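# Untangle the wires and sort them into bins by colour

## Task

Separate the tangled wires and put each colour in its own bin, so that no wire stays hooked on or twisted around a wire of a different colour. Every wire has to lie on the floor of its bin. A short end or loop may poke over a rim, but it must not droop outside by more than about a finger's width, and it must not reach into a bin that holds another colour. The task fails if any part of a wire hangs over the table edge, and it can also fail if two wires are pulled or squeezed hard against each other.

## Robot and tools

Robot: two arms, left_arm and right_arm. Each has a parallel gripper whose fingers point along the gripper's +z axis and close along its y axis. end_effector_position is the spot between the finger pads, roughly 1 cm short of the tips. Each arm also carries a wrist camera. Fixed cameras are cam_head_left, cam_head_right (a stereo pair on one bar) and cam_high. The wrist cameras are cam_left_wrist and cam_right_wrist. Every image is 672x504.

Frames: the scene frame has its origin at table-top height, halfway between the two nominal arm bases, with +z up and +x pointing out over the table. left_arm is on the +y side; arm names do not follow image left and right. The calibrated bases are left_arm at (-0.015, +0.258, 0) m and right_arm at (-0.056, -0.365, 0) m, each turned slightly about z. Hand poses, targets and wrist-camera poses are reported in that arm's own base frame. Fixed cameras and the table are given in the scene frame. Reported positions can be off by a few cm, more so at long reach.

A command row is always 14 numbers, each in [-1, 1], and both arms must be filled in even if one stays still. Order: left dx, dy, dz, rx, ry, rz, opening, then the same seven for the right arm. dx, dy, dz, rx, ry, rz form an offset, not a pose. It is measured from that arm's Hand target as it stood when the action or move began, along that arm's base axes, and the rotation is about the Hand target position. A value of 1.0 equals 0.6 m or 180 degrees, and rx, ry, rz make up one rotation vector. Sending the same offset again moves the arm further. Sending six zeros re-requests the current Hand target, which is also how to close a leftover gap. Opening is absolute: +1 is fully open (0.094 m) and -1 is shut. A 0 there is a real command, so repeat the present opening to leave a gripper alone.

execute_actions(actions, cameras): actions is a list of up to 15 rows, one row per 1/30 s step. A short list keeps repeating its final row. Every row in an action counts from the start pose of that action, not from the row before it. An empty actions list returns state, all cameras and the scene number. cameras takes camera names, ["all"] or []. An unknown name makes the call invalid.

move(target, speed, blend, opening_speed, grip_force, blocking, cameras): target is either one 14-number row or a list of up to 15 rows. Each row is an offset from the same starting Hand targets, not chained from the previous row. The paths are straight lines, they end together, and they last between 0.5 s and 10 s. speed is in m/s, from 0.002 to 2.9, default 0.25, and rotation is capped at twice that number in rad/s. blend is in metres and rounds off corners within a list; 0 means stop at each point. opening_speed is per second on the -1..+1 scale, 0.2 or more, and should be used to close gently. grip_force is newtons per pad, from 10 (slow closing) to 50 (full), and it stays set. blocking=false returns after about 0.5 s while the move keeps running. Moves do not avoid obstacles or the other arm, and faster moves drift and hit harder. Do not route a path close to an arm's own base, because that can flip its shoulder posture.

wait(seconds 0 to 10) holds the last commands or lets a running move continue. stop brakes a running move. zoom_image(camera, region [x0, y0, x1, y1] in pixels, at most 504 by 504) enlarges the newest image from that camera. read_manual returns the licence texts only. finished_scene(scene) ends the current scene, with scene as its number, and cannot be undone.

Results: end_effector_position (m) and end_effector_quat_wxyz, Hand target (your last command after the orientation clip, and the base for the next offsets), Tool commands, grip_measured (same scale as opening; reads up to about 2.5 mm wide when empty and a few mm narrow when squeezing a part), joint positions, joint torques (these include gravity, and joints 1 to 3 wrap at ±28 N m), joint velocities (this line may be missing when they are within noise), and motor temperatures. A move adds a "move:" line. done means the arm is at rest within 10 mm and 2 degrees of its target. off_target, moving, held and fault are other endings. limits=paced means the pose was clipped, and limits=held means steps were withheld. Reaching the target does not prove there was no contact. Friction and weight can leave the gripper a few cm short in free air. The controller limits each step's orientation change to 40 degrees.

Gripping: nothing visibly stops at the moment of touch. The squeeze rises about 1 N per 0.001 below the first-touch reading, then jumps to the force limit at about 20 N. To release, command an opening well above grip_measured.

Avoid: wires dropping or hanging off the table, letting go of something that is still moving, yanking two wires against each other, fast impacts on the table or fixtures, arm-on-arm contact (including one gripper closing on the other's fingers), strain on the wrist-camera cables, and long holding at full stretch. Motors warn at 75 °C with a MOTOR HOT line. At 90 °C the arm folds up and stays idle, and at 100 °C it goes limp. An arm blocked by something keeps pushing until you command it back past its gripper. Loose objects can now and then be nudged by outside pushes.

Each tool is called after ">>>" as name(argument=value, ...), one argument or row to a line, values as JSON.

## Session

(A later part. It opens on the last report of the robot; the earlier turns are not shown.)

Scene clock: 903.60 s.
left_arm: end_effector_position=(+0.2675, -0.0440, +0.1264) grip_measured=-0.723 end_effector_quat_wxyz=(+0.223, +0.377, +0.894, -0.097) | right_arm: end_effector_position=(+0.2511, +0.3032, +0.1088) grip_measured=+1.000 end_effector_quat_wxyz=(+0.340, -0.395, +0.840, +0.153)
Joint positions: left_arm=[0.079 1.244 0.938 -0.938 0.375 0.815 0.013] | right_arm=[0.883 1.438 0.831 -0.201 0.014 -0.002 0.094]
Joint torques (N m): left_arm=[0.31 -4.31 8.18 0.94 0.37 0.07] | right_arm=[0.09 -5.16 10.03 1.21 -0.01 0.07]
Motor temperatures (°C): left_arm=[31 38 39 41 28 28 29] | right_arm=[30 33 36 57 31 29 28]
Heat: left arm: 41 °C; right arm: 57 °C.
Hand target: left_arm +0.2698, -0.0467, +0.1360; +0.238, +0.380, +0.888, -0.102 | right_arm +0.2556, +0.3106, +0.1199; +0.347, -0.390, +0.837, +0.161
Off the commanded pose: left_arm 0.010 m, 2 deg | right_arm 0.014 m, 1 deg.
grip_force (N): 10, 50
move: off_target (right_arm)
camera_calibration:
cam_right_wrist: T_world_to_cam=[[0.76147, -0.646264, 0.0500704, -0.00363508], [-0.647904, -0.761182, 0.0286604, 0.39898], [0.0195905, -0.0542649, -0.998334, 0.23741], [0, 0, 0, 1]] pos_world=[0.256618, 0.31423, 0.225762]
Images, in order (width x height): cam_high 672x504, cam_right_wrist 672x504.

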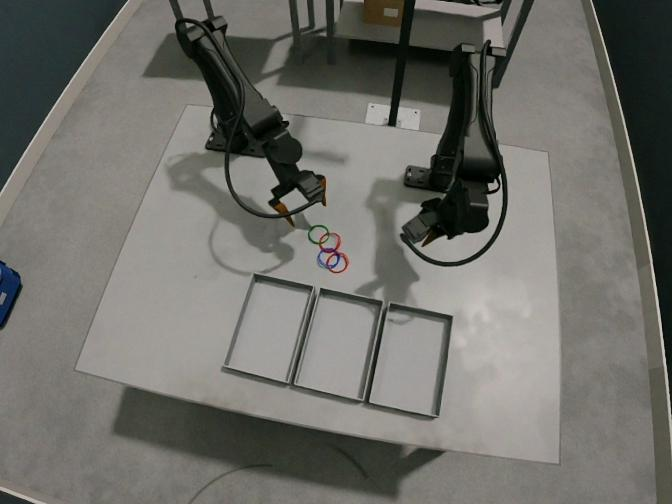

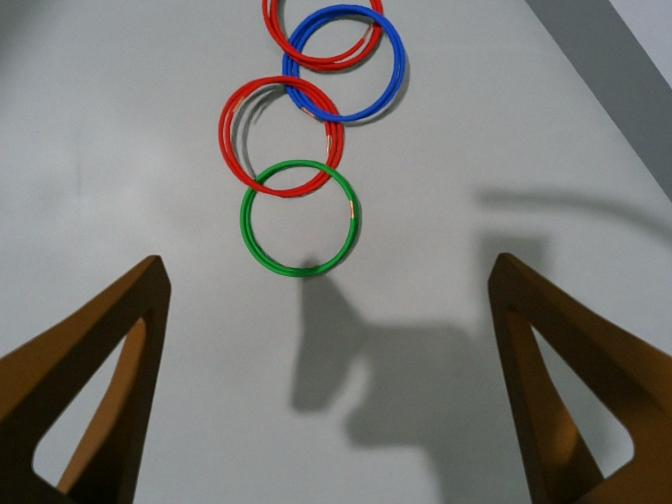

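>>> move(
  target=[0.067, -0.3588, -0.01, 0.0295, 0.0812, 0.2918, -0.72, -0.0756, -0.0888, 0, 0, 0, 0, 1.0],
  speed=0.2,
  cameras=["cam_left_wrist", "cam_right_wrist"],
)

>>> zoom_image(
  camera="cam_left_wrist",
  region=[240, 160, 440, 360],
)

Scene clock: 952.73 s.
left_arm: end_effector_position=(+0.3044, -0.2620, +0.1313) grip_measured=-0.723 end_effector_quat_wxyz=(+0.124, -0.052, +0.991, -0.004) | right_arm: end_effector_position=(+0.2153, +0.2597, +0.1215) grip_measured=+1.000 end_effector_quat_wxyz=(+0.350, -0.391, +0.836, +0.158)
Joint positions: left_arm=[-0.794 1.901 1.688 -1.185 -0.18 -0.883 0.013] | right_arm=[0.883 1.163 0.672 -0.291 0.014 0.002 0.094]
Joint torques (N m): left_arm=[-0.16 -7.57 8.84 0.59 -0.35 -0.07] | right_arm=[0.58 -4.97 5.82 1.24 0.01 0.1]
Motor temperatures (°C): left_arm=[31 38 39 39 28 28 29] | right_arm=[30 33 36 52 31 29 28]
Heat: left arm: 39 °C; right arm: 52 °C.
Hand target: left_arm +0.3101, -0.2620, +0.1300; +0.130, -0.057, +0.990, +0.008 | right_arm +0.2102, +0.2572, +0.1199; +0.347, -0.390, +0.837, +0.161
Off the commanded pose: left_arm 0.006 m, 2 deg | right_arm 0.006 m, 0 deg.
grip_force (N): 10, 50
move: done
camera_calibration:
cam_left_wrist: T_world_to_cam=[[0.115149, -0.992768, 0.0339477, -0.302364], [-0.852216, -0.0811732, 0.516855, 0.1779], [-0.510361, -0.0884463, -0.8554, 0.360225], [0, 0, 0, 1]] pos_world=[0.370271, -0.253876, 0.226453]
cam_right_wrist: T_world_to_cam=[[0.75892, -0.649511, 0.0466581, -0.00342474], [-0.65035, -0.759625, 0.00383449, 0.345418], [0.0329521, -0.0332542, -0.998904, 0.240168], [0, 0, 0, 1]] pos_world=[0.219327, 0.26815, 0.23874]
Images, in order (width x height): cam_left_wrist 672x504, cam_right_wrist 672x504.

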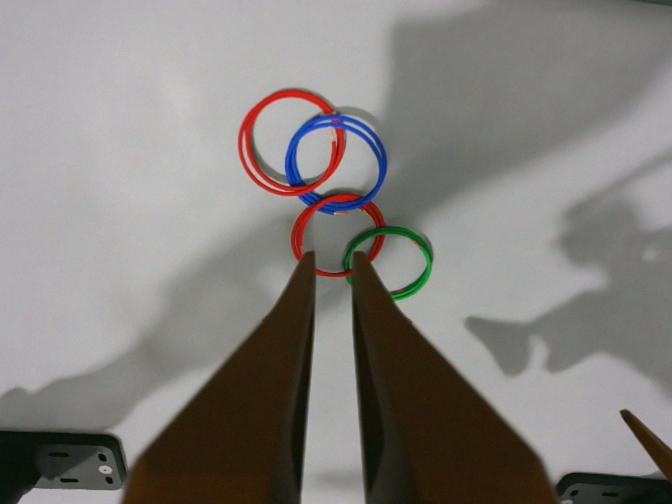

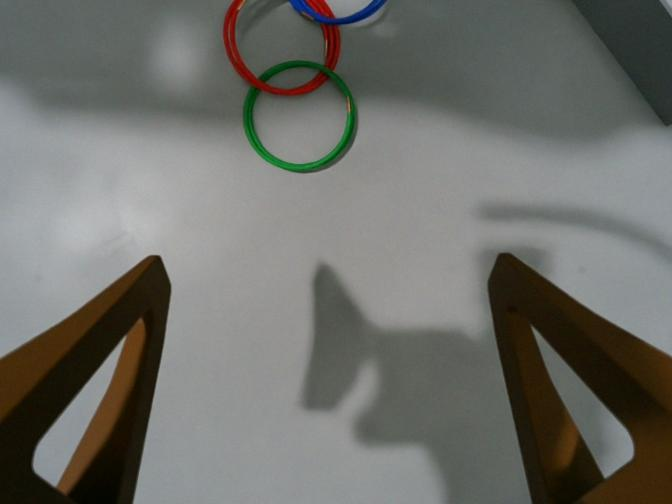

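Scaled by 2.520 from the camera's 672x504 image, which has a finer 960x720 frame.

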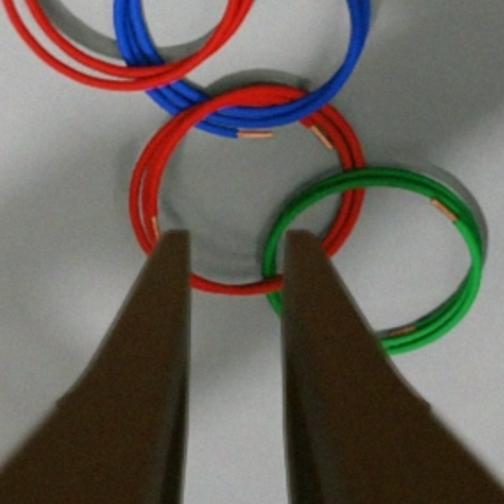

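>>> zoom_image(
  camera="cam_left_wrist",
  region=[225, 75, 405, 225],
)

Scaled by 2.800 from the camera's 672x504 image, which has a finer 960x720 frame.

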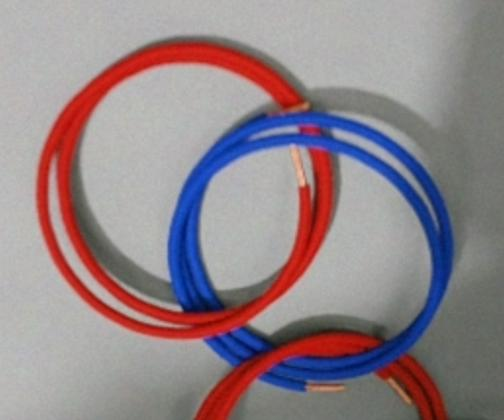

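>>> move(
  target=[-0.0343, 0.0562, -0.1167, 0, 0, 0.2217, -0.72, 0, 0, 0, 0, 0, 0, 1.0],
  speed=0.15,
  cameras=["cam_left_wrist"],
)

>>> zoom_image(
  camera="cam_left_wrist",
  region=[240, 110, 440, 310],
)

Scene clock: 1051.60 s.
left_arm: end_effector_position=(+0.2885, -0.2351, +0.0699) grip_measured=-0.723 end_effector_quat_wxyz=(+0.112, -0.389, +0.914, +0.030) | right_arm: end_effector_position=(+0.2153, +0.2597, +0.1215) grip_measured=+1.000 end_effector_quat_wxyz=(+0.350, -0.391, +0.836, +0.158)
Joint positions: left_arm=[-0.798 1.944 1.509 -1.11 -0.232 -1.599 0.013] | right_arm=[0.883 1.163 0.672 -0.291 0.014 0.002 0.094]
Joint torques (N m): left_arm=[-0.05 -7.6 5.41 0.34 -0.41 -0.07] | right_arm=[0.44 -5.03 5.79 1.26 0.01 0.09]
Heat: left arm: 40 °C; right arm: 50 °C.
Hand target: left_arm +0.2894, -0.2282, +0.0599; +0.120, -0.391, +0.911, +0.052 | right_arm +0.2102, +0.2572, +0.1199; +0.347, -0.390, +0.837, +0.161
Off the commanded pose: left_arm 0.012 m, 3 deg | right_arm 0.006 m, 0 deg.
grip_force (N): 10, 50
move: off_target (left_arm)
camera_calibration:
cam_left_wrist: T_world_to_cam=[[0.726051, -0.686178, 0.0448302, -0.376805], [-0.598865, -0.598929, 0.531643, 0.00243501], [-0.337952, -0.412847, -0.845781, 0.175265], [0, 0, 0, 1]] pos_world=[0.334269, -0.184739, 0.163834]
Images, in order (width x height): cam_left_wrist 672x504.

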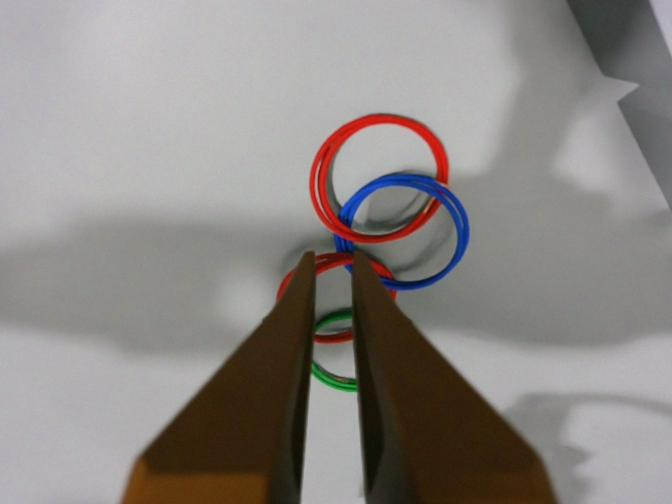

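Scaled by 2.520 from the camera's 672x504 image, which has a finer 960x720 frame.

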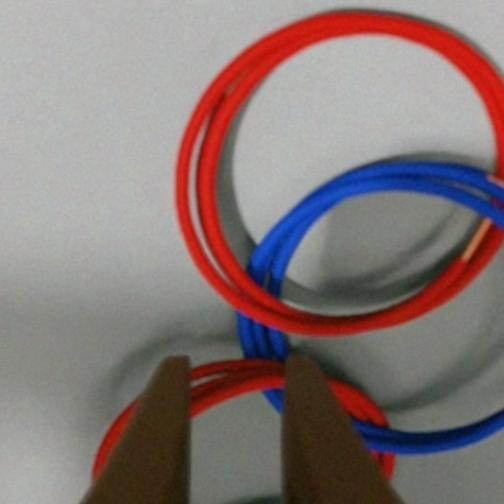

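>>> move(
  target=[-0.0042, 0.0082, -0.0582, 0, 0, 0, -0.66, 0, 0, 0, 0, 0, 0, 1.0],
  speed=0.1,
  cameras=["cam_left_wrist"],
)

>>> zoom_image(
  camera="cam_left_wrist",
  region=[240, 140, 440, 340],
)

Scene clock: 1068.20 s.
left_arm: end_effector_position=(+0.2854, -0.2317, +0.0334) grip_measured=-0.663 end_effector_quat_wxyz=(+0.112, -0.389, +0.914, +0.032) | right_arm: end_effector_position=(+0.2153, +0.2597, +0.1215) grip_measured=+1.000 end_effector_quat_wxyz=(+0.350, -0.391, +0.836, +0.158)
Joint positions: left_arm=[-0.798 1.967 1.39 -0.973 -0.233 -1.6 0.016] | right_arm=[0.883 1.163 0.672 -0.291 0.014 0.002 0.094]
Joint torques (N m): left_arm=[0.34 -7.83 5.34 0.32 -0.41 -0.04] | right_arm=[0.59 -5.08 5.9 1.23 -0.02 0.09]
Heat: left arm: 39 °C; right arm: 49 °C.
Hand target: left_arm +0.2869, -0.2233, +0.0250; +0.120, -0.391, +0.911, +0.052 | right_arm +0.2102, +0.2572, +0.1199; +0.347, -0.390, +0.837, +0.161
Off the commanded pose: left_arm 0.012 m, 2 deg | right_arm 0.006 m, 0 deg.
grip_force (N): 10, 50
move: off_target (left_arm)
camera_calibration:
cam_left_wrist: T_world_to_cam=[[0.726397, -0.686042, 0.0411412, -0.370408], [-0.597541, -0.600848, 0.530968, 0.0212685], [-0.339547, -0.410277, -0.846393, 0.145765], [0, 0, 0, 1]] pos_world=[0.331266, -0.181532, 0.12732]
Images, in order (width x height): cam_left_wrist 672x504.

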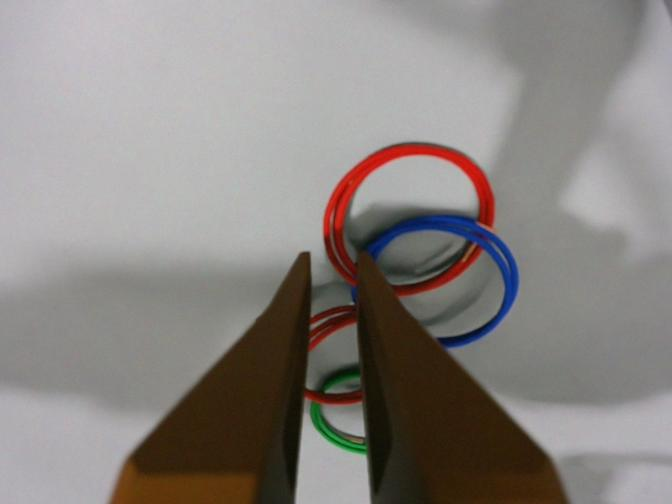

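Scaled by 2.520 from the camera's 672x504 image, which has a finer 960x720 frame.

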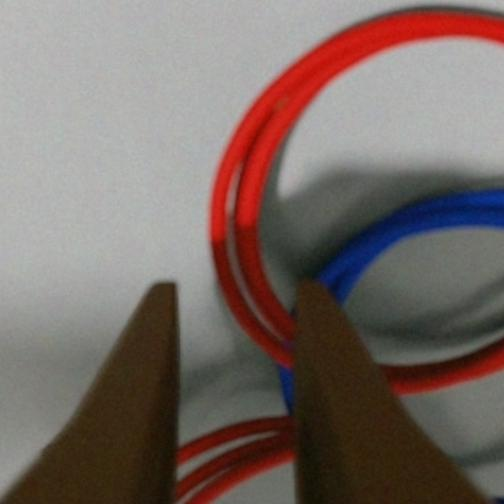

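>>> move(
  target=[0, 0, -0.0242, 0, 0, 0, -0.66, 0, 0, 0, 0, 0, 0, 1.0],
  speed=0.06,
  cameras=["cam_left_wrist"],
)

>>> zoom_image(
  camera="cam_left_wrist",
  region=[240, 150, 440, 350],
)

Scene clock: 1076.83 s.
left_arm: end_effector_position=(+0.2864, -0.2327, +0.0206) grip_measured=-0.663 end_effector_quat_wxyz=(+0.113, -0.389, +0.914, +0.030) | right_arm: end_effector_position=(+0.2153, +0.2597, +0.1215) grip_measured=+1.000 end_effector_quat_wxyz=(+0.350, -0.391, +0.836, +0.158)
Joint positions: left_arm=[-0.798 1.984 1.361 -0.921 -0.233 -1.6 0.016] | right_arm=[0.883 1.163 0.672 -0.291 0.014 0.002 0.094]
Joint torques (N m): left_arm=[0.34 -7.65 5.08 0.35 -0.4 -0.04] | right_arm=[0.51 -5.11 5.96 1.25 0.03 0.09]
Heat: left arm: 39 °C; right arm: 49 °C.
Hand target: left_arm +0.2869, -0.2233, +0.0105; +0.120, -0.391, +0.911, +0.052 | right_arm +0.2102, +0.2572, +0.1199; +0.347, -0.390, +0.837, +0.161
Off the commanded pose: left_arm 0.014 m, 3 deg | right_arm 0.006 m, 0 deg.
grip_force (N): 10, 50
move: off_target (left_arm)
camera_calibration:
cam_left_wrist: T_world_to_cam=[[0.726278, -0.685832, 0.0464128, -0.37134], [-0.599581, -0.599024, 0.530729, 0.0289796], [-0.336188, -0.413285, -0.84627, 0.133268], [0, 0, 0, 1]] pos_world=[0.331875, -0.18224, 0.114635]
Images, in order (width x height): cam_left_wrist 672x504.

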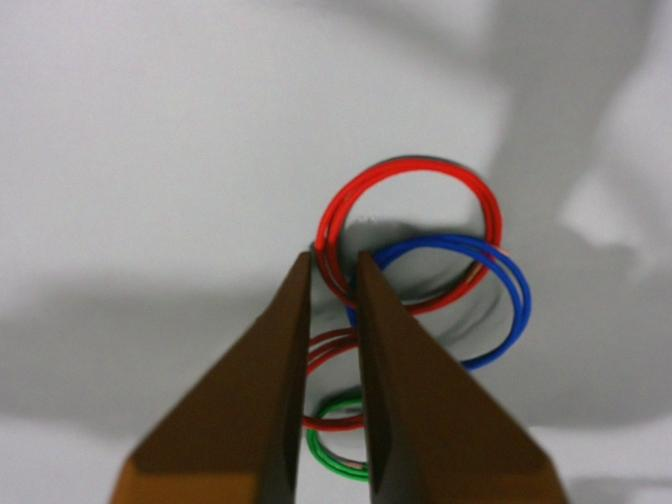

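Scaled by 2.520 from the camera's 672x504 image, which has a finer 960x720 frame.

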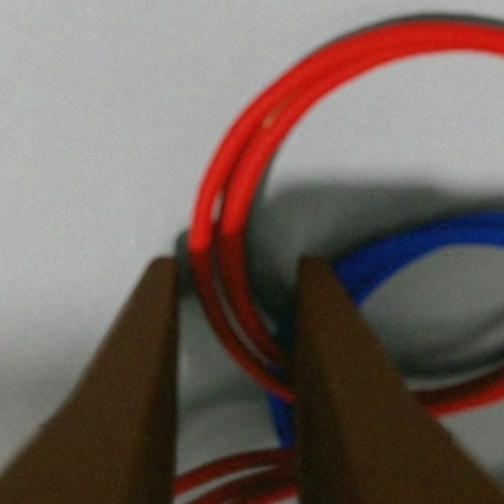

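>>> move(
  target=[
    [-0.002, 0.003, -0.0083, 0, 0, 0, -0.66, 0, 0, 0, 0, 0, 0, 1.0],
    [-0.002, 0.003, -0.0083, 0, 0, 0, -1.0, 0, 0, 0, 0, 0, 0, 1.0],
  ],
  speed=0.04,
  cameras=["cam_left_wrist"],
)

>>> zoom_image(
  camera="cam_left_wrist",
  region=[260, 130, 510, 350],
)

Scene clock: 1089.63 s.
left_arm: end_effector_position=(+0.2913, -0.2349, +0.0191) grip_measured=-0.912 end_effector_quat_wxyz=(+0.122, -0.390, +0.912, +0.021) | right_arm: end_effector_position=(+0.2153, +0.2597, +0.1215) grip_measured=+1.000 end_effector_quat_wxyz=(+0.350, -0.391, +0.836, +0.158)
Joint positions: left_arm=[-0.798 1.984 1.352 -0.888 -0.244 -1.6 0.004] | right_arm=[0.883 1.163 0.672 -0.291 0.014 0.002 0.094]
Joint torques (N m): left_arm=[0.38 -7.71 4.19 0.27 -0.31 -0.04] | right_arm=[0.51 -5.09 5.78 1.24 -0.01 0.08]
Heat: left arm: 38 °C; right arm: 49 °C.
Hand target: left_arm +0.2857, -0.2215, +0.0055; +0.120, -0.391, +0.911, +0.052 | right_arm +0.2102, +0.2572, +0.1199; +0.347, -0.390, +0.837, +0.161
Off the commanded pose: left_arm 0.020 m, 4 deg | right_arm 0.006 m, 0 deg.
grip_force (N): 10, 50
move: off_target (left_arm); target 2's new opening was sent with left_arm's hand 0.017 m and 2 deg from that target
camera_calibration:
cam_left_wrist: T_world_to_cam=[[0.725152, -0.684928, 0.0709052, -0.376306], [-0.612204, -0.594148, 0.521723, 0.0363151], [-0.315215, -0.421737, -0.850163, 0.124734], [0, 0, 0, 1]] pos_world=[0.334429, -0.183561, 0.11378]
Images, in order (width x height): cam_left_wrist 672x504.

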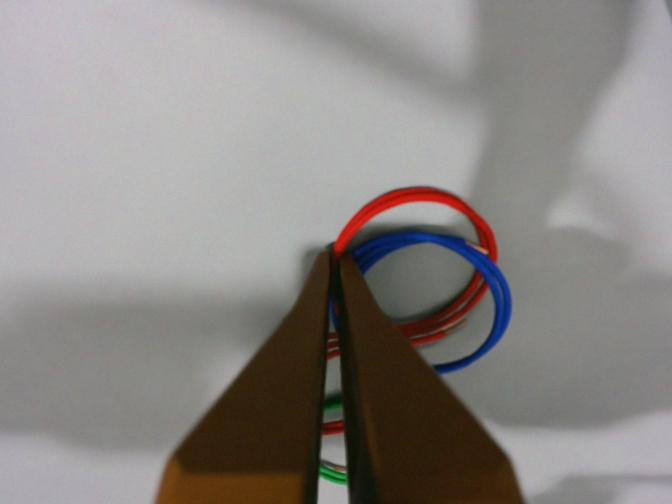

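Scaled by 2.016 from the camera's 672x504 image, which has a finer 960x720 frame.

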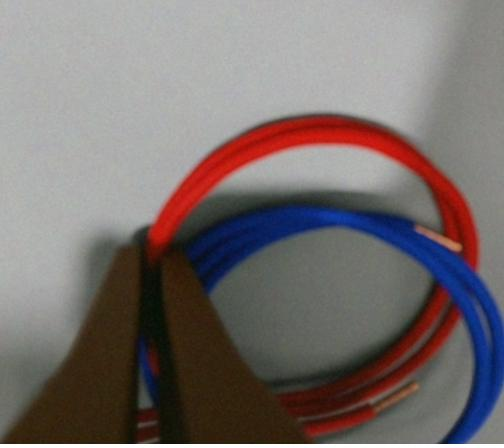

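>>> move(
  target=[0.0093, -0.022, 0.19, 0, 0, 0, -1.0, 0, 0, 0, 0, 0, 0, 1.0],
  speed=0.08,
  cameras=["cam_left_wrist", "cam_right_wrist"],
)

>>> zoom_image(
  camera="cam_left_wrist",
  region=[260, 130, 560, 410],
)

Scene clock: 1099.73 s.
left_arm: end_effector_position=(+0.2898, -0.2347, +0.1069) grip_measured=-0.920 end_effector_quat_wxyz=(+0.108, -0.388, +0.913, +0.058) | right_arm: end_effector_position=(+0.2153, +0.2597, +0.1215) grip_measured=+1.000 end_effector_quat_wxyz=(+0.350, -0.391, +0.836, +0.158)
Joint positions: left_arm=[-0.8 1.984 1.711 -1.329 -0.244 -1.608 0.004] | right_arm=[0.883 1.163 0.672 -0.291 0.014 0.002 0.094]
Joint torques (N m): left_arm=[-0.53 -11.17 8.08 0.01 -0.31 -0.09] | right_arm=[0.55 -5.04 5.83 1.21 0.02 0.1]
Heat: left arm: 38 °C; right arm: 49 °C.
Hand target: left_arm +0.2912, -0.2347, +0.1194; +0.120, -0.391, +0.911, +0.052 | right_arm +0.2102, +0.2572, +0.1199; +0.347, -0.390, +0.837, +0.161
Off the commanded pose: left_arm 0.013 m, 2 deg | right_arm 0.006 m, 0 deg.
grip_force (N): 10, 50
move: off_target (left_arm)
camera_calibration:
cam_left_wrist: T_world_to_cam=[[0.730571, -0.68277, -0.00949492, -0.373832], [-0.579617, -0.627427, 0.51998, -0.0272067], [-0.360984, -0.374379, -0.854126, 0.223787], [0, 0, 0, 1]] pos_world=[0.338125, -0.188531, 0.201739]
cam_right_wrist: T_world_to_cam=[[0.75892, -0.649511, 0.0466581, -0.00342474], [-0.65035, -0.759625, 0.00383449, 0.345418], [0.0329521, -0.0332542, -0.998904, 0.240168], [0, 0, 0, 1]] pos_world=[0.219327, 0.26815, 0.23874]
Images, in order (width x height): cam_left_wrist 672x504, cam_right_wrist 672x504.

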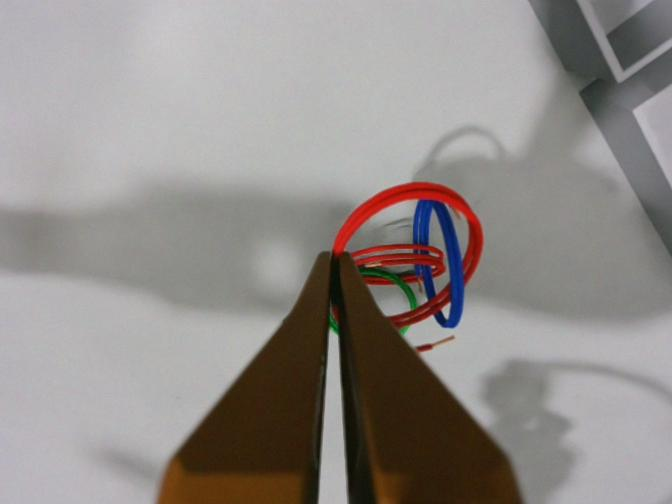

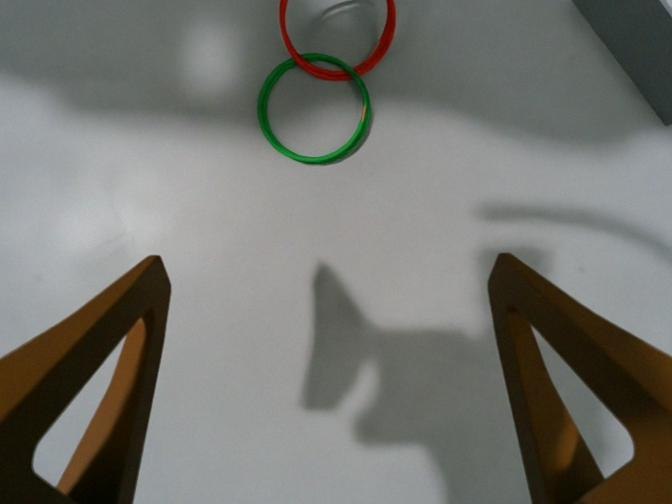

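Scaled by 1.680 from the camera's 672x504 image, which has a finer 960x720 frame.

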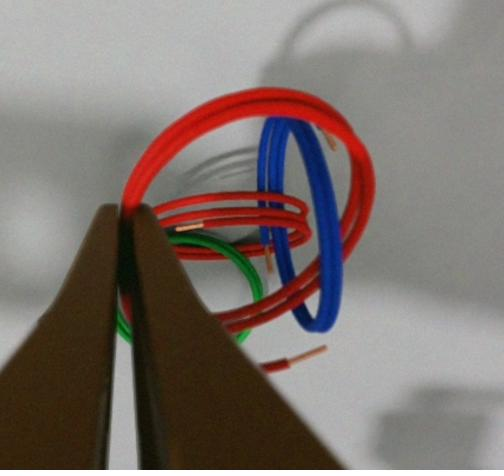

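>>> move(
  target=[0, 0, 0.03, -0.3227, -0.2267, -0.0622, -1.0, 0, 0, 0, 0, 0, 0, 1.0],
  speed=0.18,
  cameras=["cam_left_wrist", "cam_right_wrist", "cam_head_right", "cam_high"],
)

Scene clock: 1125.20 s.
left_arm: end_effector_position=(+0.2916, -0.2358, +0.1400) grip_measured=-0.921 end_effector_quat_wxyz=(+0.220, -0.309, +0.758, -0.531) | right_arm: end_effector_position=(+0.2153, +0.2597, +0.1215) grip_measured=+1.000 end_effector_quat_wxyz=(+0.350, -0.391, +0.836, +0.158)
Joint positions: left_arm=[-0.594 1.235 0.395 0.487 0.184 -1.496 0.004] | right_arm=[0.883 1.163 0.672 -0.291 0.014 0.002 0.094]
Joint torques (N m): left_arm=[0.38 -2.95 5.94 2.45 0.09 0.02] | right_arm=[0.43 -5.04 5.82 1.24 0.03 0.09]
Heat: left arm: 40 °C; right arm: 48 °C.
Hand target: left_arm +0.2913, -0.2347, +0.1375; +0.220, -0.307, +0.758, -0.531 | right_arm +0.2102, +0.2572, +0.1199; +0.347, -0.390, +0.837, +0.161
Off the commanded pose: left_arm 0.003 m, 0 deg | right_arm 0.006 m, 0 deg.
grip_force (N): 10, 50
move: done
camera_calibration:
cam_left_wrist: T_world_to_cam=[[0.238786, -0.229073, 0.943667, -0.258468], [-0.970336, -0.0184587, 0.241054, 0.252463], [-0.0378001, -0.973234, -0.226686, -0.0710673], [0, 0, 0, 1]] pos_world=[0.304006, -0.123713, 0.166941]
cam_right_wrist: T_world_to_cam=[[0.75892, -0.649511, 0.0466581, -0.00342474], [-0.65035, -0.759625, 0.00383449, 0.345418], [0.0329521, -0.0332542, -0.998904, 0.240168], [0, 0, 0, 1]] pos_world=[0.219327, 0.26815, 0.23874]
Images, in order (width x height): cam_head_right 672x504, cam_high 672x504, cam_left_wrist 672x504, cam_right_wrist 672x504.

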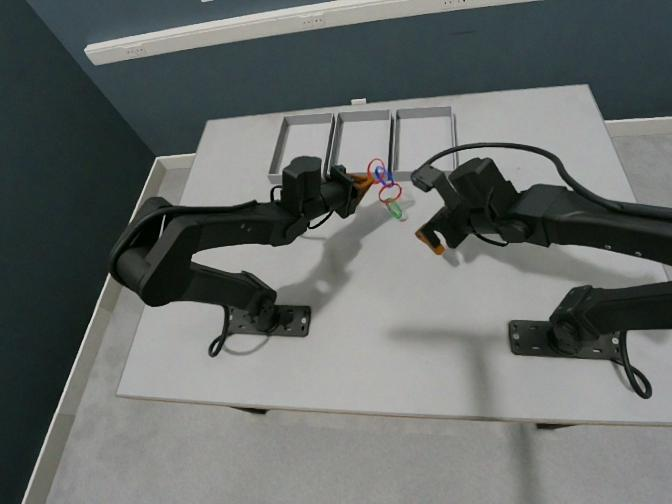

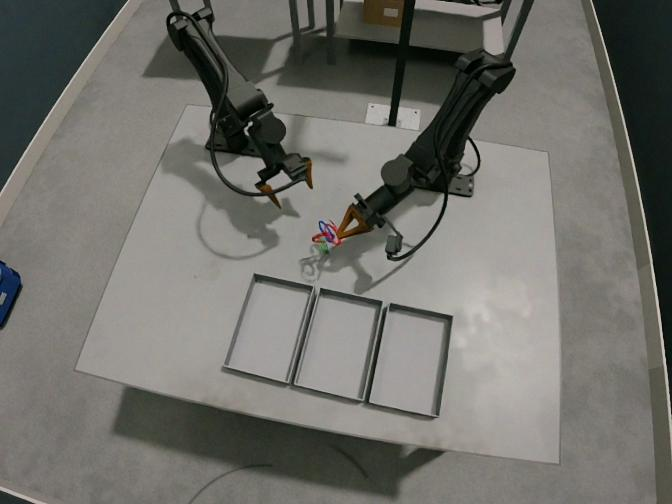

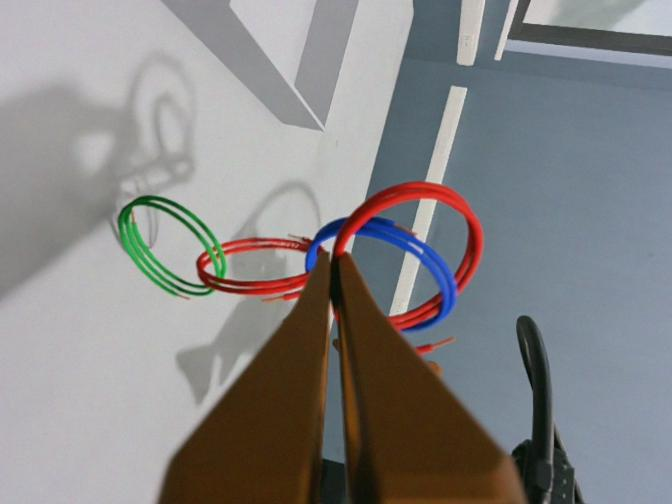

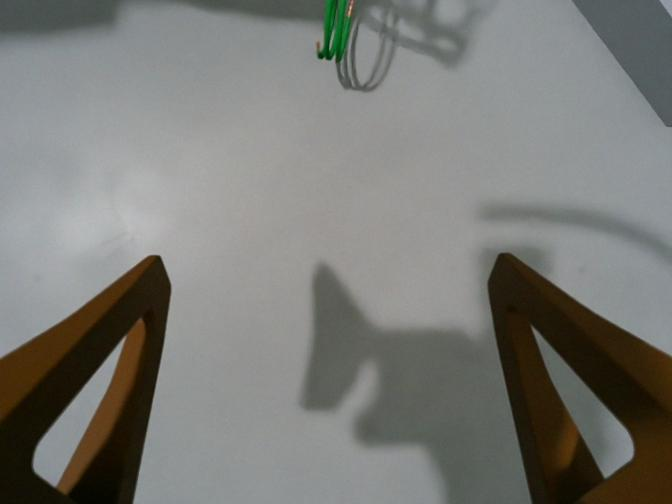

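>>> zoom_image(
  camera="cam_left_wrist",
  region=[280, 160, 520, 370],
)

>>> zoom_image(
  camera="cam_head_right",
  region=[335, 140, 475, 260],
)

Scaled by 2.100 from the camera's 672x504 image, which has a finer 960x720 frame.

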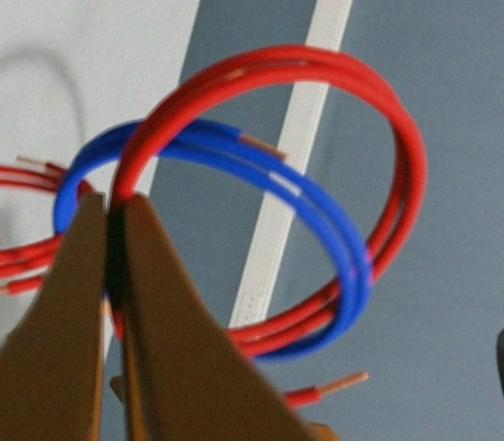

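Scaled by 3.600 from the camera's 672x504 image, which has a finer 960x720 frame.

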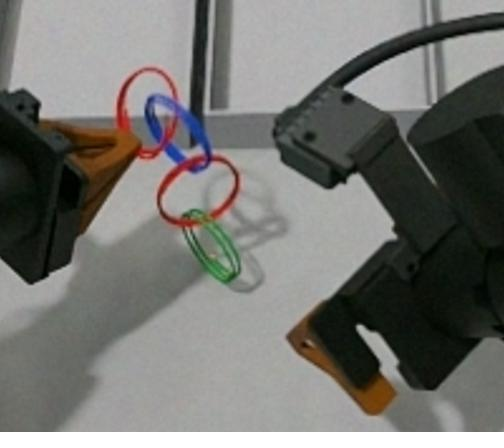

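>>> move(
  target=[0, 0, 0, 0, 0, 0, -1.0, 0.1105, 0.1423, 0.0918, 0, 0, 0, -0.45],
  speed=0.12,
  cameras=["cam_left_wrist", "cam_right_wrist"],
)

>>> zoom_image(
  camera="cam_right_wrist",
  region=[240, 80, 440, 280],
)

Scene clock: 1183.67 s.
left_arm: end_effector_position=(+0.2917, -0.2358, +0.1402) grip_measured=-0.921 end_effector_quat_wxyz=(+0.221, -0.308, +0.758, -0.531) | right_arm: end_effector_position=(+0.2735, +0.3362, +0.1644) grip_measured=-0.447 end_effector_quat_wxyz=(+0.339, -0.395, +0.840, +0.156)
Joint positions: left_arm=[-0.594 1.235 0.395 0.488 0.184 -1.496 0.004] | right_arm=[0.892 1.534 1.145 -0.417 0.014 0.007 0.026]
Joint torques (N m): left_arm=[0.4 -2.93 5.93 2.46 0.08 0.03] | right_arm=[0.4 -6.05 10.37 1.16 0.07 0.09]
Motor temperatures (°C): left_arm=[30 37 37 46 28 28 29] | right_arm=[30 33 36 47 31 29 28]
Heat: left arm: 46 °C; right arm: 47 °C.
Hand target: left_arm +0.2913, -0.2346, +0.1374; +0.220, -0.307, +0.758, -0.531 | right_arm +0.2766, +0.3425, +0.1749; +0.347, -0.390, +0.837, +0.161
Off the commanded pose: left_arm 0.003 m, 0 deg | right_arm 0.013 m, 1 deg.
grip_force (N): 10, 50
move: off_target (right_arm)
camera_calibration:
cam_left_wrist: T_world_to_cam=[[0.237911, -0.228458, 0.944037, -0.258401], [-0.970559, -0.0182945, 0.240167, 0.252746], [-0.0375974, -0.973382, -0.226084, -0.0711968], [0, 0, 0, 1]] pos_world=[0.304104, -0.123712, 0.167143]
cam_right_wrist: T_world_to_cam=[[0.762626, -0.64538, 0.0434357, -0.00172685], [-0.646639, -0.762341, 0.0263436, 0.437374], [0.0161112, -0.0481775, -0.998709, 0.293175], [0, 0, 0, 1]] pos_world=[0.279417, 0.346438, 0.281349]
Images, in order (width x height): cam_left_wrist 672x504, cam_right_wrist 672x504.

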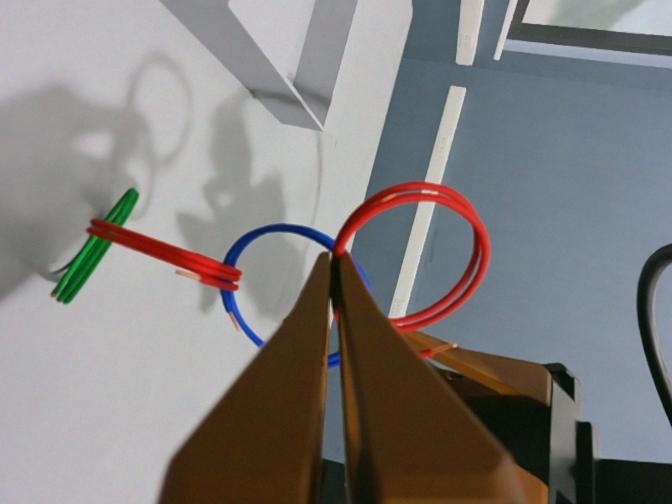

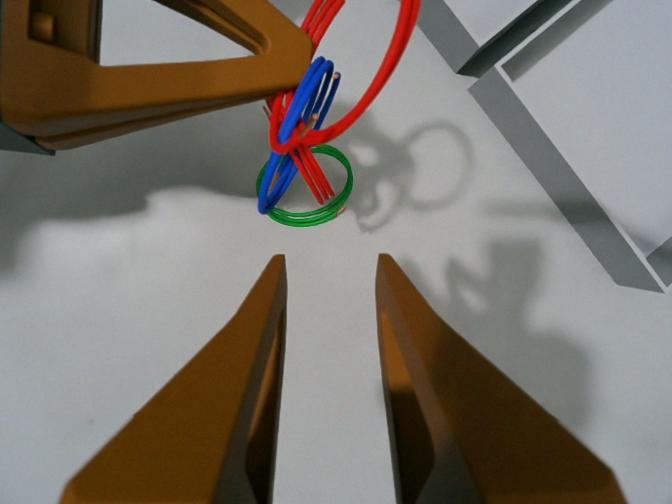

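Scaled by 2.520 from the camera's 672x504 image, which has a finer 960x720 frame.

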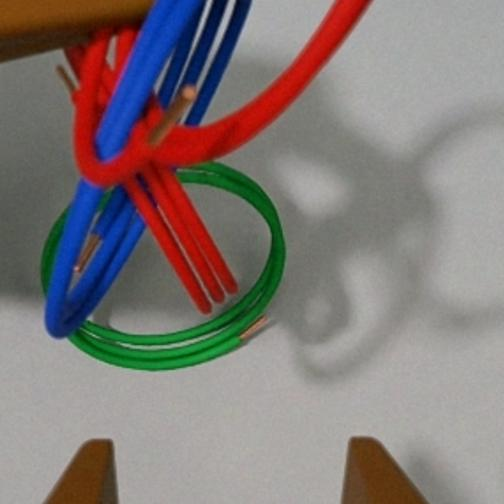

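>>> zoom_image(
  camera="cam_left_wrist",
  region=[360, 260, 600, 440],
)

Scaled by 2.100 from the camera's 672x504 image, which has a finer 960x720 frame.

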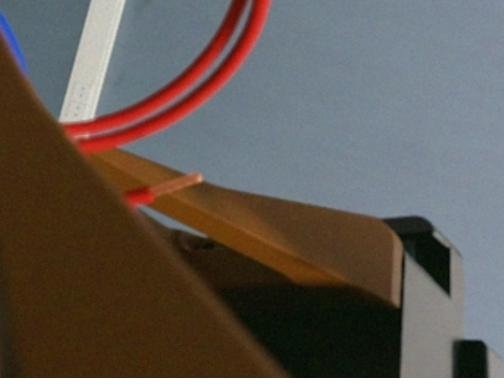

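>>> zoom_image(
  camera="cam_right_wrist",
  region=[255, 40, 355, 170],
)

Scaled by 3.877 from the camera's 672x504 image, which has a finer 960x720 frame.

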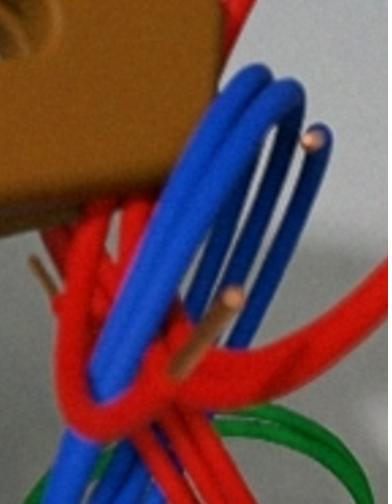

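>>> move(
  target=[0, 0, 0, 0, 0, 0, -1.0, 0.0133, 0.02, 0.045, 0, 0, 0, -0.6],
  speed=0.08,
  cameras=["cam_left_wrist", "cam_right_wrist"],
)

>>> zoom_image(
  camera="cam_right_wrist",
  region=[240, 80, 420, 280],
)

>>> zoom_image(
  camera="cam_left_wrist",
  region=[360, 240, 600, 420],
)

Scene clock: 1308.70 s.
left_arm: end_effector_position=(+0.2917, -0.2359, +0.1404) grip_measured=-0.921 end_effector_quat_wxyz=(+0.221, -0.308, +0.758, -0.531) | right_arm: end_effector_position=(+0.2817, +0.3491, +0.1912) grip_measured=-0.597 end_effector_quat_wxyz=(+0.339, -0.395, +0.839, +0.157)
Joint positions: left_arm=[-0.594 1.235 0.395 0.489 0.184 -1.496 0.004] | right_arm=[0.895 1.583 1.3 -0.523 0.014 0.01 0.019]
Joint torques (N m): left_arm=[0.4 -2.97 5.96 2.46 0.08 0.03] | right_arm=[0.53 -6.58 10.44 1.21 0.07 0.1]
Motor temperatures (°C): left_arm=[30 36 37 51 28 28 29] | right_arm=[30 34 37 45 31 29 28]
Heat: left arm: 51 °C; right arm: 45 °C.
Hand target: left_arm +0.2913, -0.2346, +0.1375; +0.220, -0.307, +0.758, -0.531 | right_arm +0.2846, +0.3546, +0.2020; +0.347, -0.390, +0.837, +0.161
Off the commanded pose: left_arm 0.003 m, 0 deg | right_arm 0.012 m, 1 deg.
grip_force (N): 10, 50
move: off_target (right_arm)
camera_calibration:
cam_left_wrist: T_world_to_cam=[[0.237304, -0.22804, 0.94429, -0.258397], [-0.970715, -0.0182444, 0.239539, 0.252855], [-0.0373966, -0.973481, -0.225691, -0.0712896], [0, 0, 0, 1]] pos_world=[0.304103, -0.123711, 0.167344]
cam_right_wrist: T_world_to_cam=[[0.763918, -0.643975, 0.0415417, -0.00126767], [-0.64515, -0.76359, 0.0266881, 0.451848], [0.0145343, -0.0471882, -0.99878, 0.320644], [0, 0, 0, 1]] pos_world=[0.287818, 0.359341, 0.308247]
Images, in order (width x height): cam_left_wrist 672x504, cam_right_wrist 672x504.

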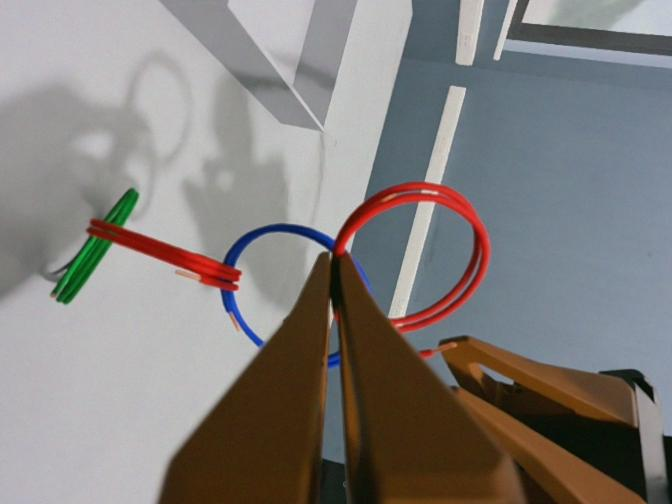

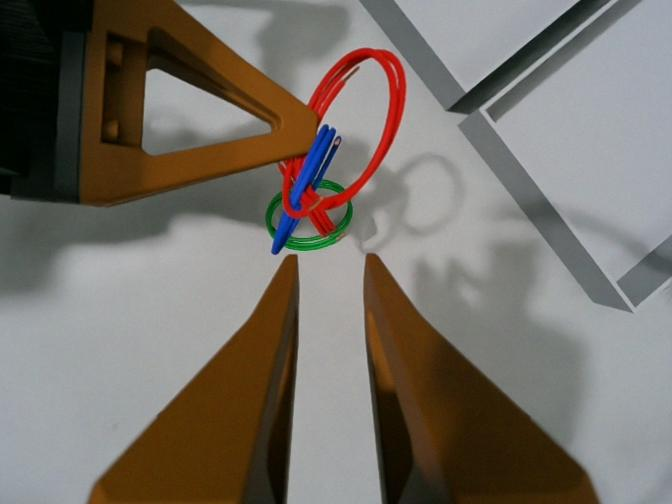

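Scaled by 2.520 from the camera's 672x504 image, which has a finer 960x720 frame.

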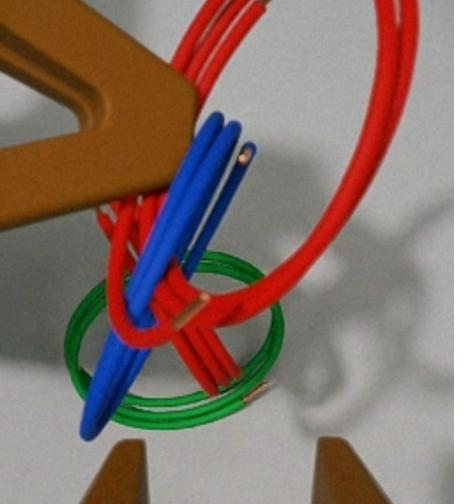

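Scaled by 2.100 from the camera's 672x504 image, which has a finer 960x720 frame.

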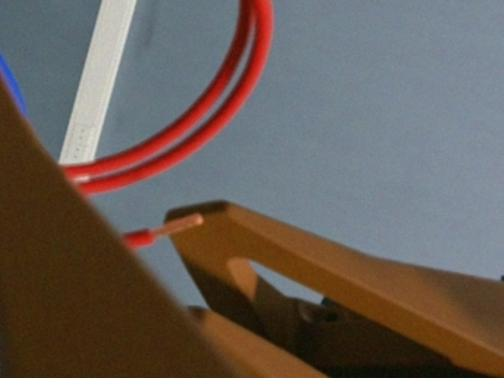

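>>> move(
  target=[0, 0, 0, 0, 0, 0, -1.0, 0.0163, 0.0283, -0.015, 0, 0, 0, -0.6],
  speed=0.05,
  cameras=["cam_left_wrist", "cam_right_wrist"],
)

>>> zoom_image(
  camera="cam_right_wrist",
  region=[250, 150, 410, 310],
)

>>> zoom_image(
  camera="cam_left_wrist",
  region=[360, 240, 600, 420],
)

Scene clock: 1333.43 s.
left_arm: end_effector_position=(+0.2917, -0.2359, +0.1404) grip_measured=-0.921 end_effector_quat_wxyz=(+0.221, -0.308, +0.758, -0.531) | right_arm: end_effector_position=(+0.2868, +0.3604, +0.1754) grip_measured=-0.597 end_effector_quat_wxyz=(+0.324, -0.398, +0.845, +0.151)
Joint positions: left_arm=[-0.594 1.235 0.395 0.489 0.184 -1.496 0.004] | right_arm=[0.904 1.655 1.337 -0.524 0.019 0.016 0.019]
Joint torques (N m): left_arm=[0.39 -2.96 5.94 2.45 0.09 0.03] | right_arm=[0.39 -7.23 10.7 1.39 0.07 0.08]
Heat: left arm: 52 °C; right arm: 46 °C.
Hand target: left_arm +0.2913, -0.2346, +0.1375; +0.220, -0.307, +0.758, -0.531 | right_arm +0.2943, +0.3715, +0.1930; +0.347, -0.390, +0.837, +0.161
Off the commanded pose: left_arm 0.003 m, 0 deg | right_arm 0.022 m, 3 deg.
grip_force (N): 10, 50
move: off_target (right_arm)
camera_calibration:
cam_left_wrist: T_world_to_cam=[[0.237304, -0.22804, 0.94429, -0.258397], [-0.970715, -0.0182444, 0.239539, 0.252855], [-0.0373966, -0.973481, -0.225691, -0.0712896], [0, 0, 0, 1]] pos_world=[0.304103, -0.123711, 0.167344]
cam_right_wrist: T_world_to_cam=[[0.765562, -0.642027, 0.0414326, 0.00161673], [-0.64331, -0.763085, 0.0620756, 0.457146], [-0.00823758, -0.0741767, -0.997211, 0.321311], [0, 0, 0, 1]] pos_world=[0.295496, 0.373713, 0.291971]
Images, in order (width x height): cam_left_wrist 672x504, cam_right_wrist 672x504.

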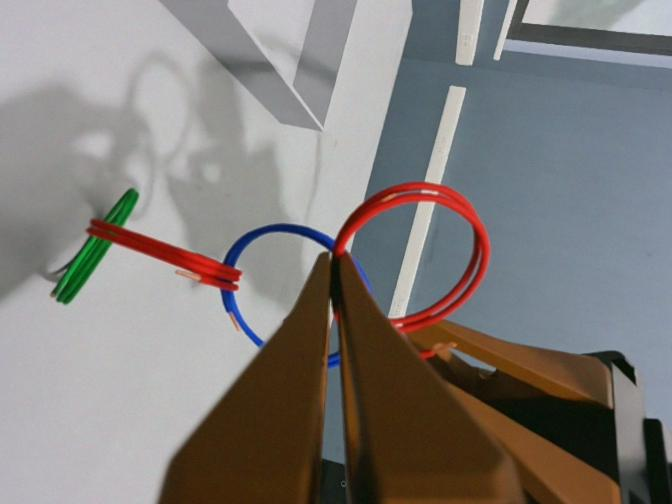

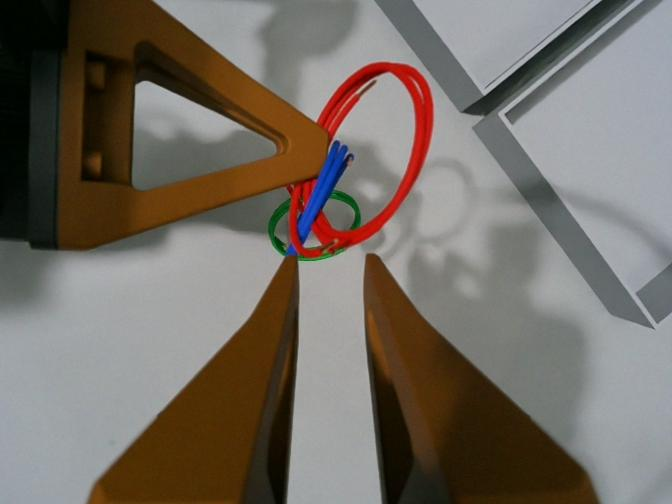

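Scaled by 3.150 from the camera's 672x504 image, which has a finer 960x720 frame.

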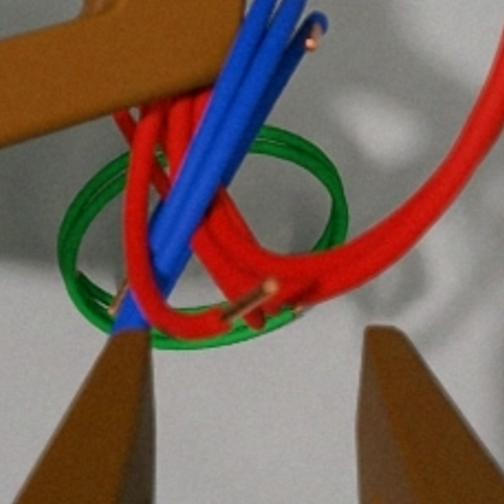

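Scaled by 2.100 from the camera's 672x504 image, which has a finer 960x720 frame.

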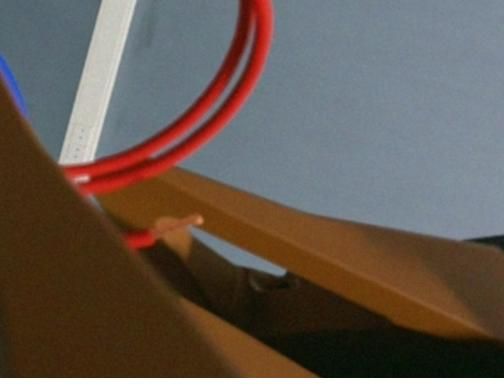

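>>> move(
  target=[0, 0, 0, 0, 0, 0, -1.0, 0, 0, 0.0117, 0, 0, 0, -0.6],
  speed=0.05,
  cameras=["cam_left_wrist", "cam_right_wrist"],
)

>>> zoom_image(
  camera="cam_right_wrist",
  region=[250, 150, 410, 310],
)

>>> zoom_image(
  camera="cam_left_wrist",
  region=[360, 240, 600, 420],
)

Scene clock: 1347.50 s.
left_arm: end_effector_position=(+0.2917, -0.2359, +0.1404) grip_measured=-0.921 end_effector_quat_wxyz=(+0.221, -0.308, +0.758, -0.531) | right_arm: end_effector_position=(+0.2907, +0.3653, +0.1886) grip_measured=-0.597 end_effector_quat_wxyz=(+0.337, -0.395, +0.840, +0.157)
Joint positions: left_arm=[-0.594 1.235 0.395 0.489 0.184 -1.496 0.004] | right_arm=[0.904 1.655 1.369 -0.524 0.019 0.016 0.019]
Joint torques (N m): left_arm=[0.39 -2.95 5.94 2.45 0.08 0.03] | right_arm=[0.36 -7.38 10.63 1.19 0.11 0.11]
Heat: left arm: 52 °C; right arm: 47 °C.
Hand target: left_arm +0.2913, -0.2346, +0.1374; +0.220, -0.307, +0.758, -0.531 | right_arm +0.2943, +0.3716, +0.2001; +0.347, -0.390, +0.837, +0.161
Off the commanded pose: left_arm 0.003 m, 0 deg | right_arm 0.014 m, 1 deg.
grip_force (N): 10, 50
move: off_target (right_arm)
camera_calibration:
cam_left_wrist: T_world_to_cam=[[0.237304, -0.22804, 0.94429, -0.258397], [-0.970715, -0.0182444, 0.239539, 0.252855], [-0.0373966, -0.973481, -0.225691, -0.0712896], [0, 0, 0, 1]] pos_world=[0.304103, -0.123711, 0.167344]
cam_right_wrist: T_world_to_cam=[[0.764418, -0.643445, 0.0405423, 0.00218278], [-0.644625, -0.763878, 0.0308141, 0.469195], [0.0111422, -0.0496894, -0.998703, 0.32051], [0, 0, 0, 1]] pos_world=[0.297215, 0.375738, 0.305548]
Images, in order (width x height): cam_left_wrist 672x504, cam_right_wrist 672x504.

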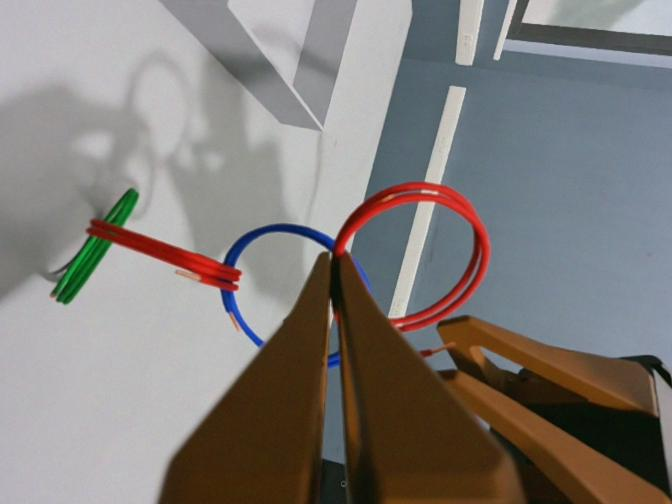

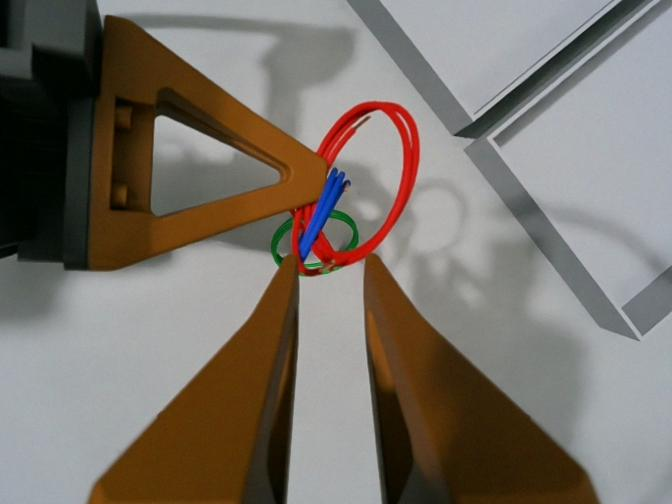

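Scaled by 3.150 from the camera's 672x504 image, which has a finer 960x720 frame.

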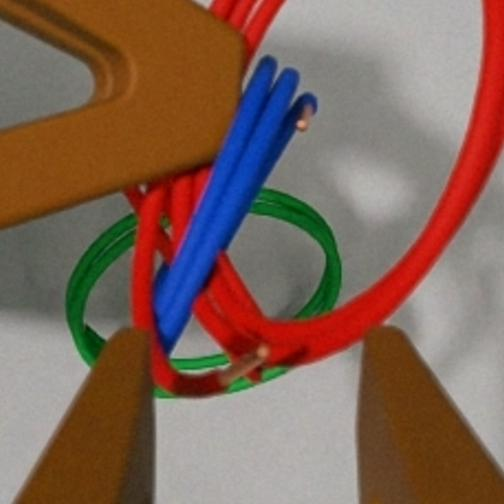

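Scaled by 2.100 from the camera's 672x504 image, which has a finer 960x720 frame.

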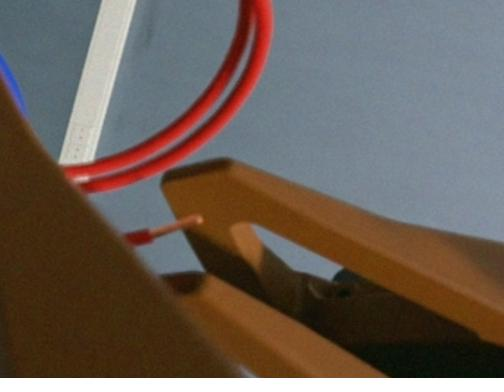

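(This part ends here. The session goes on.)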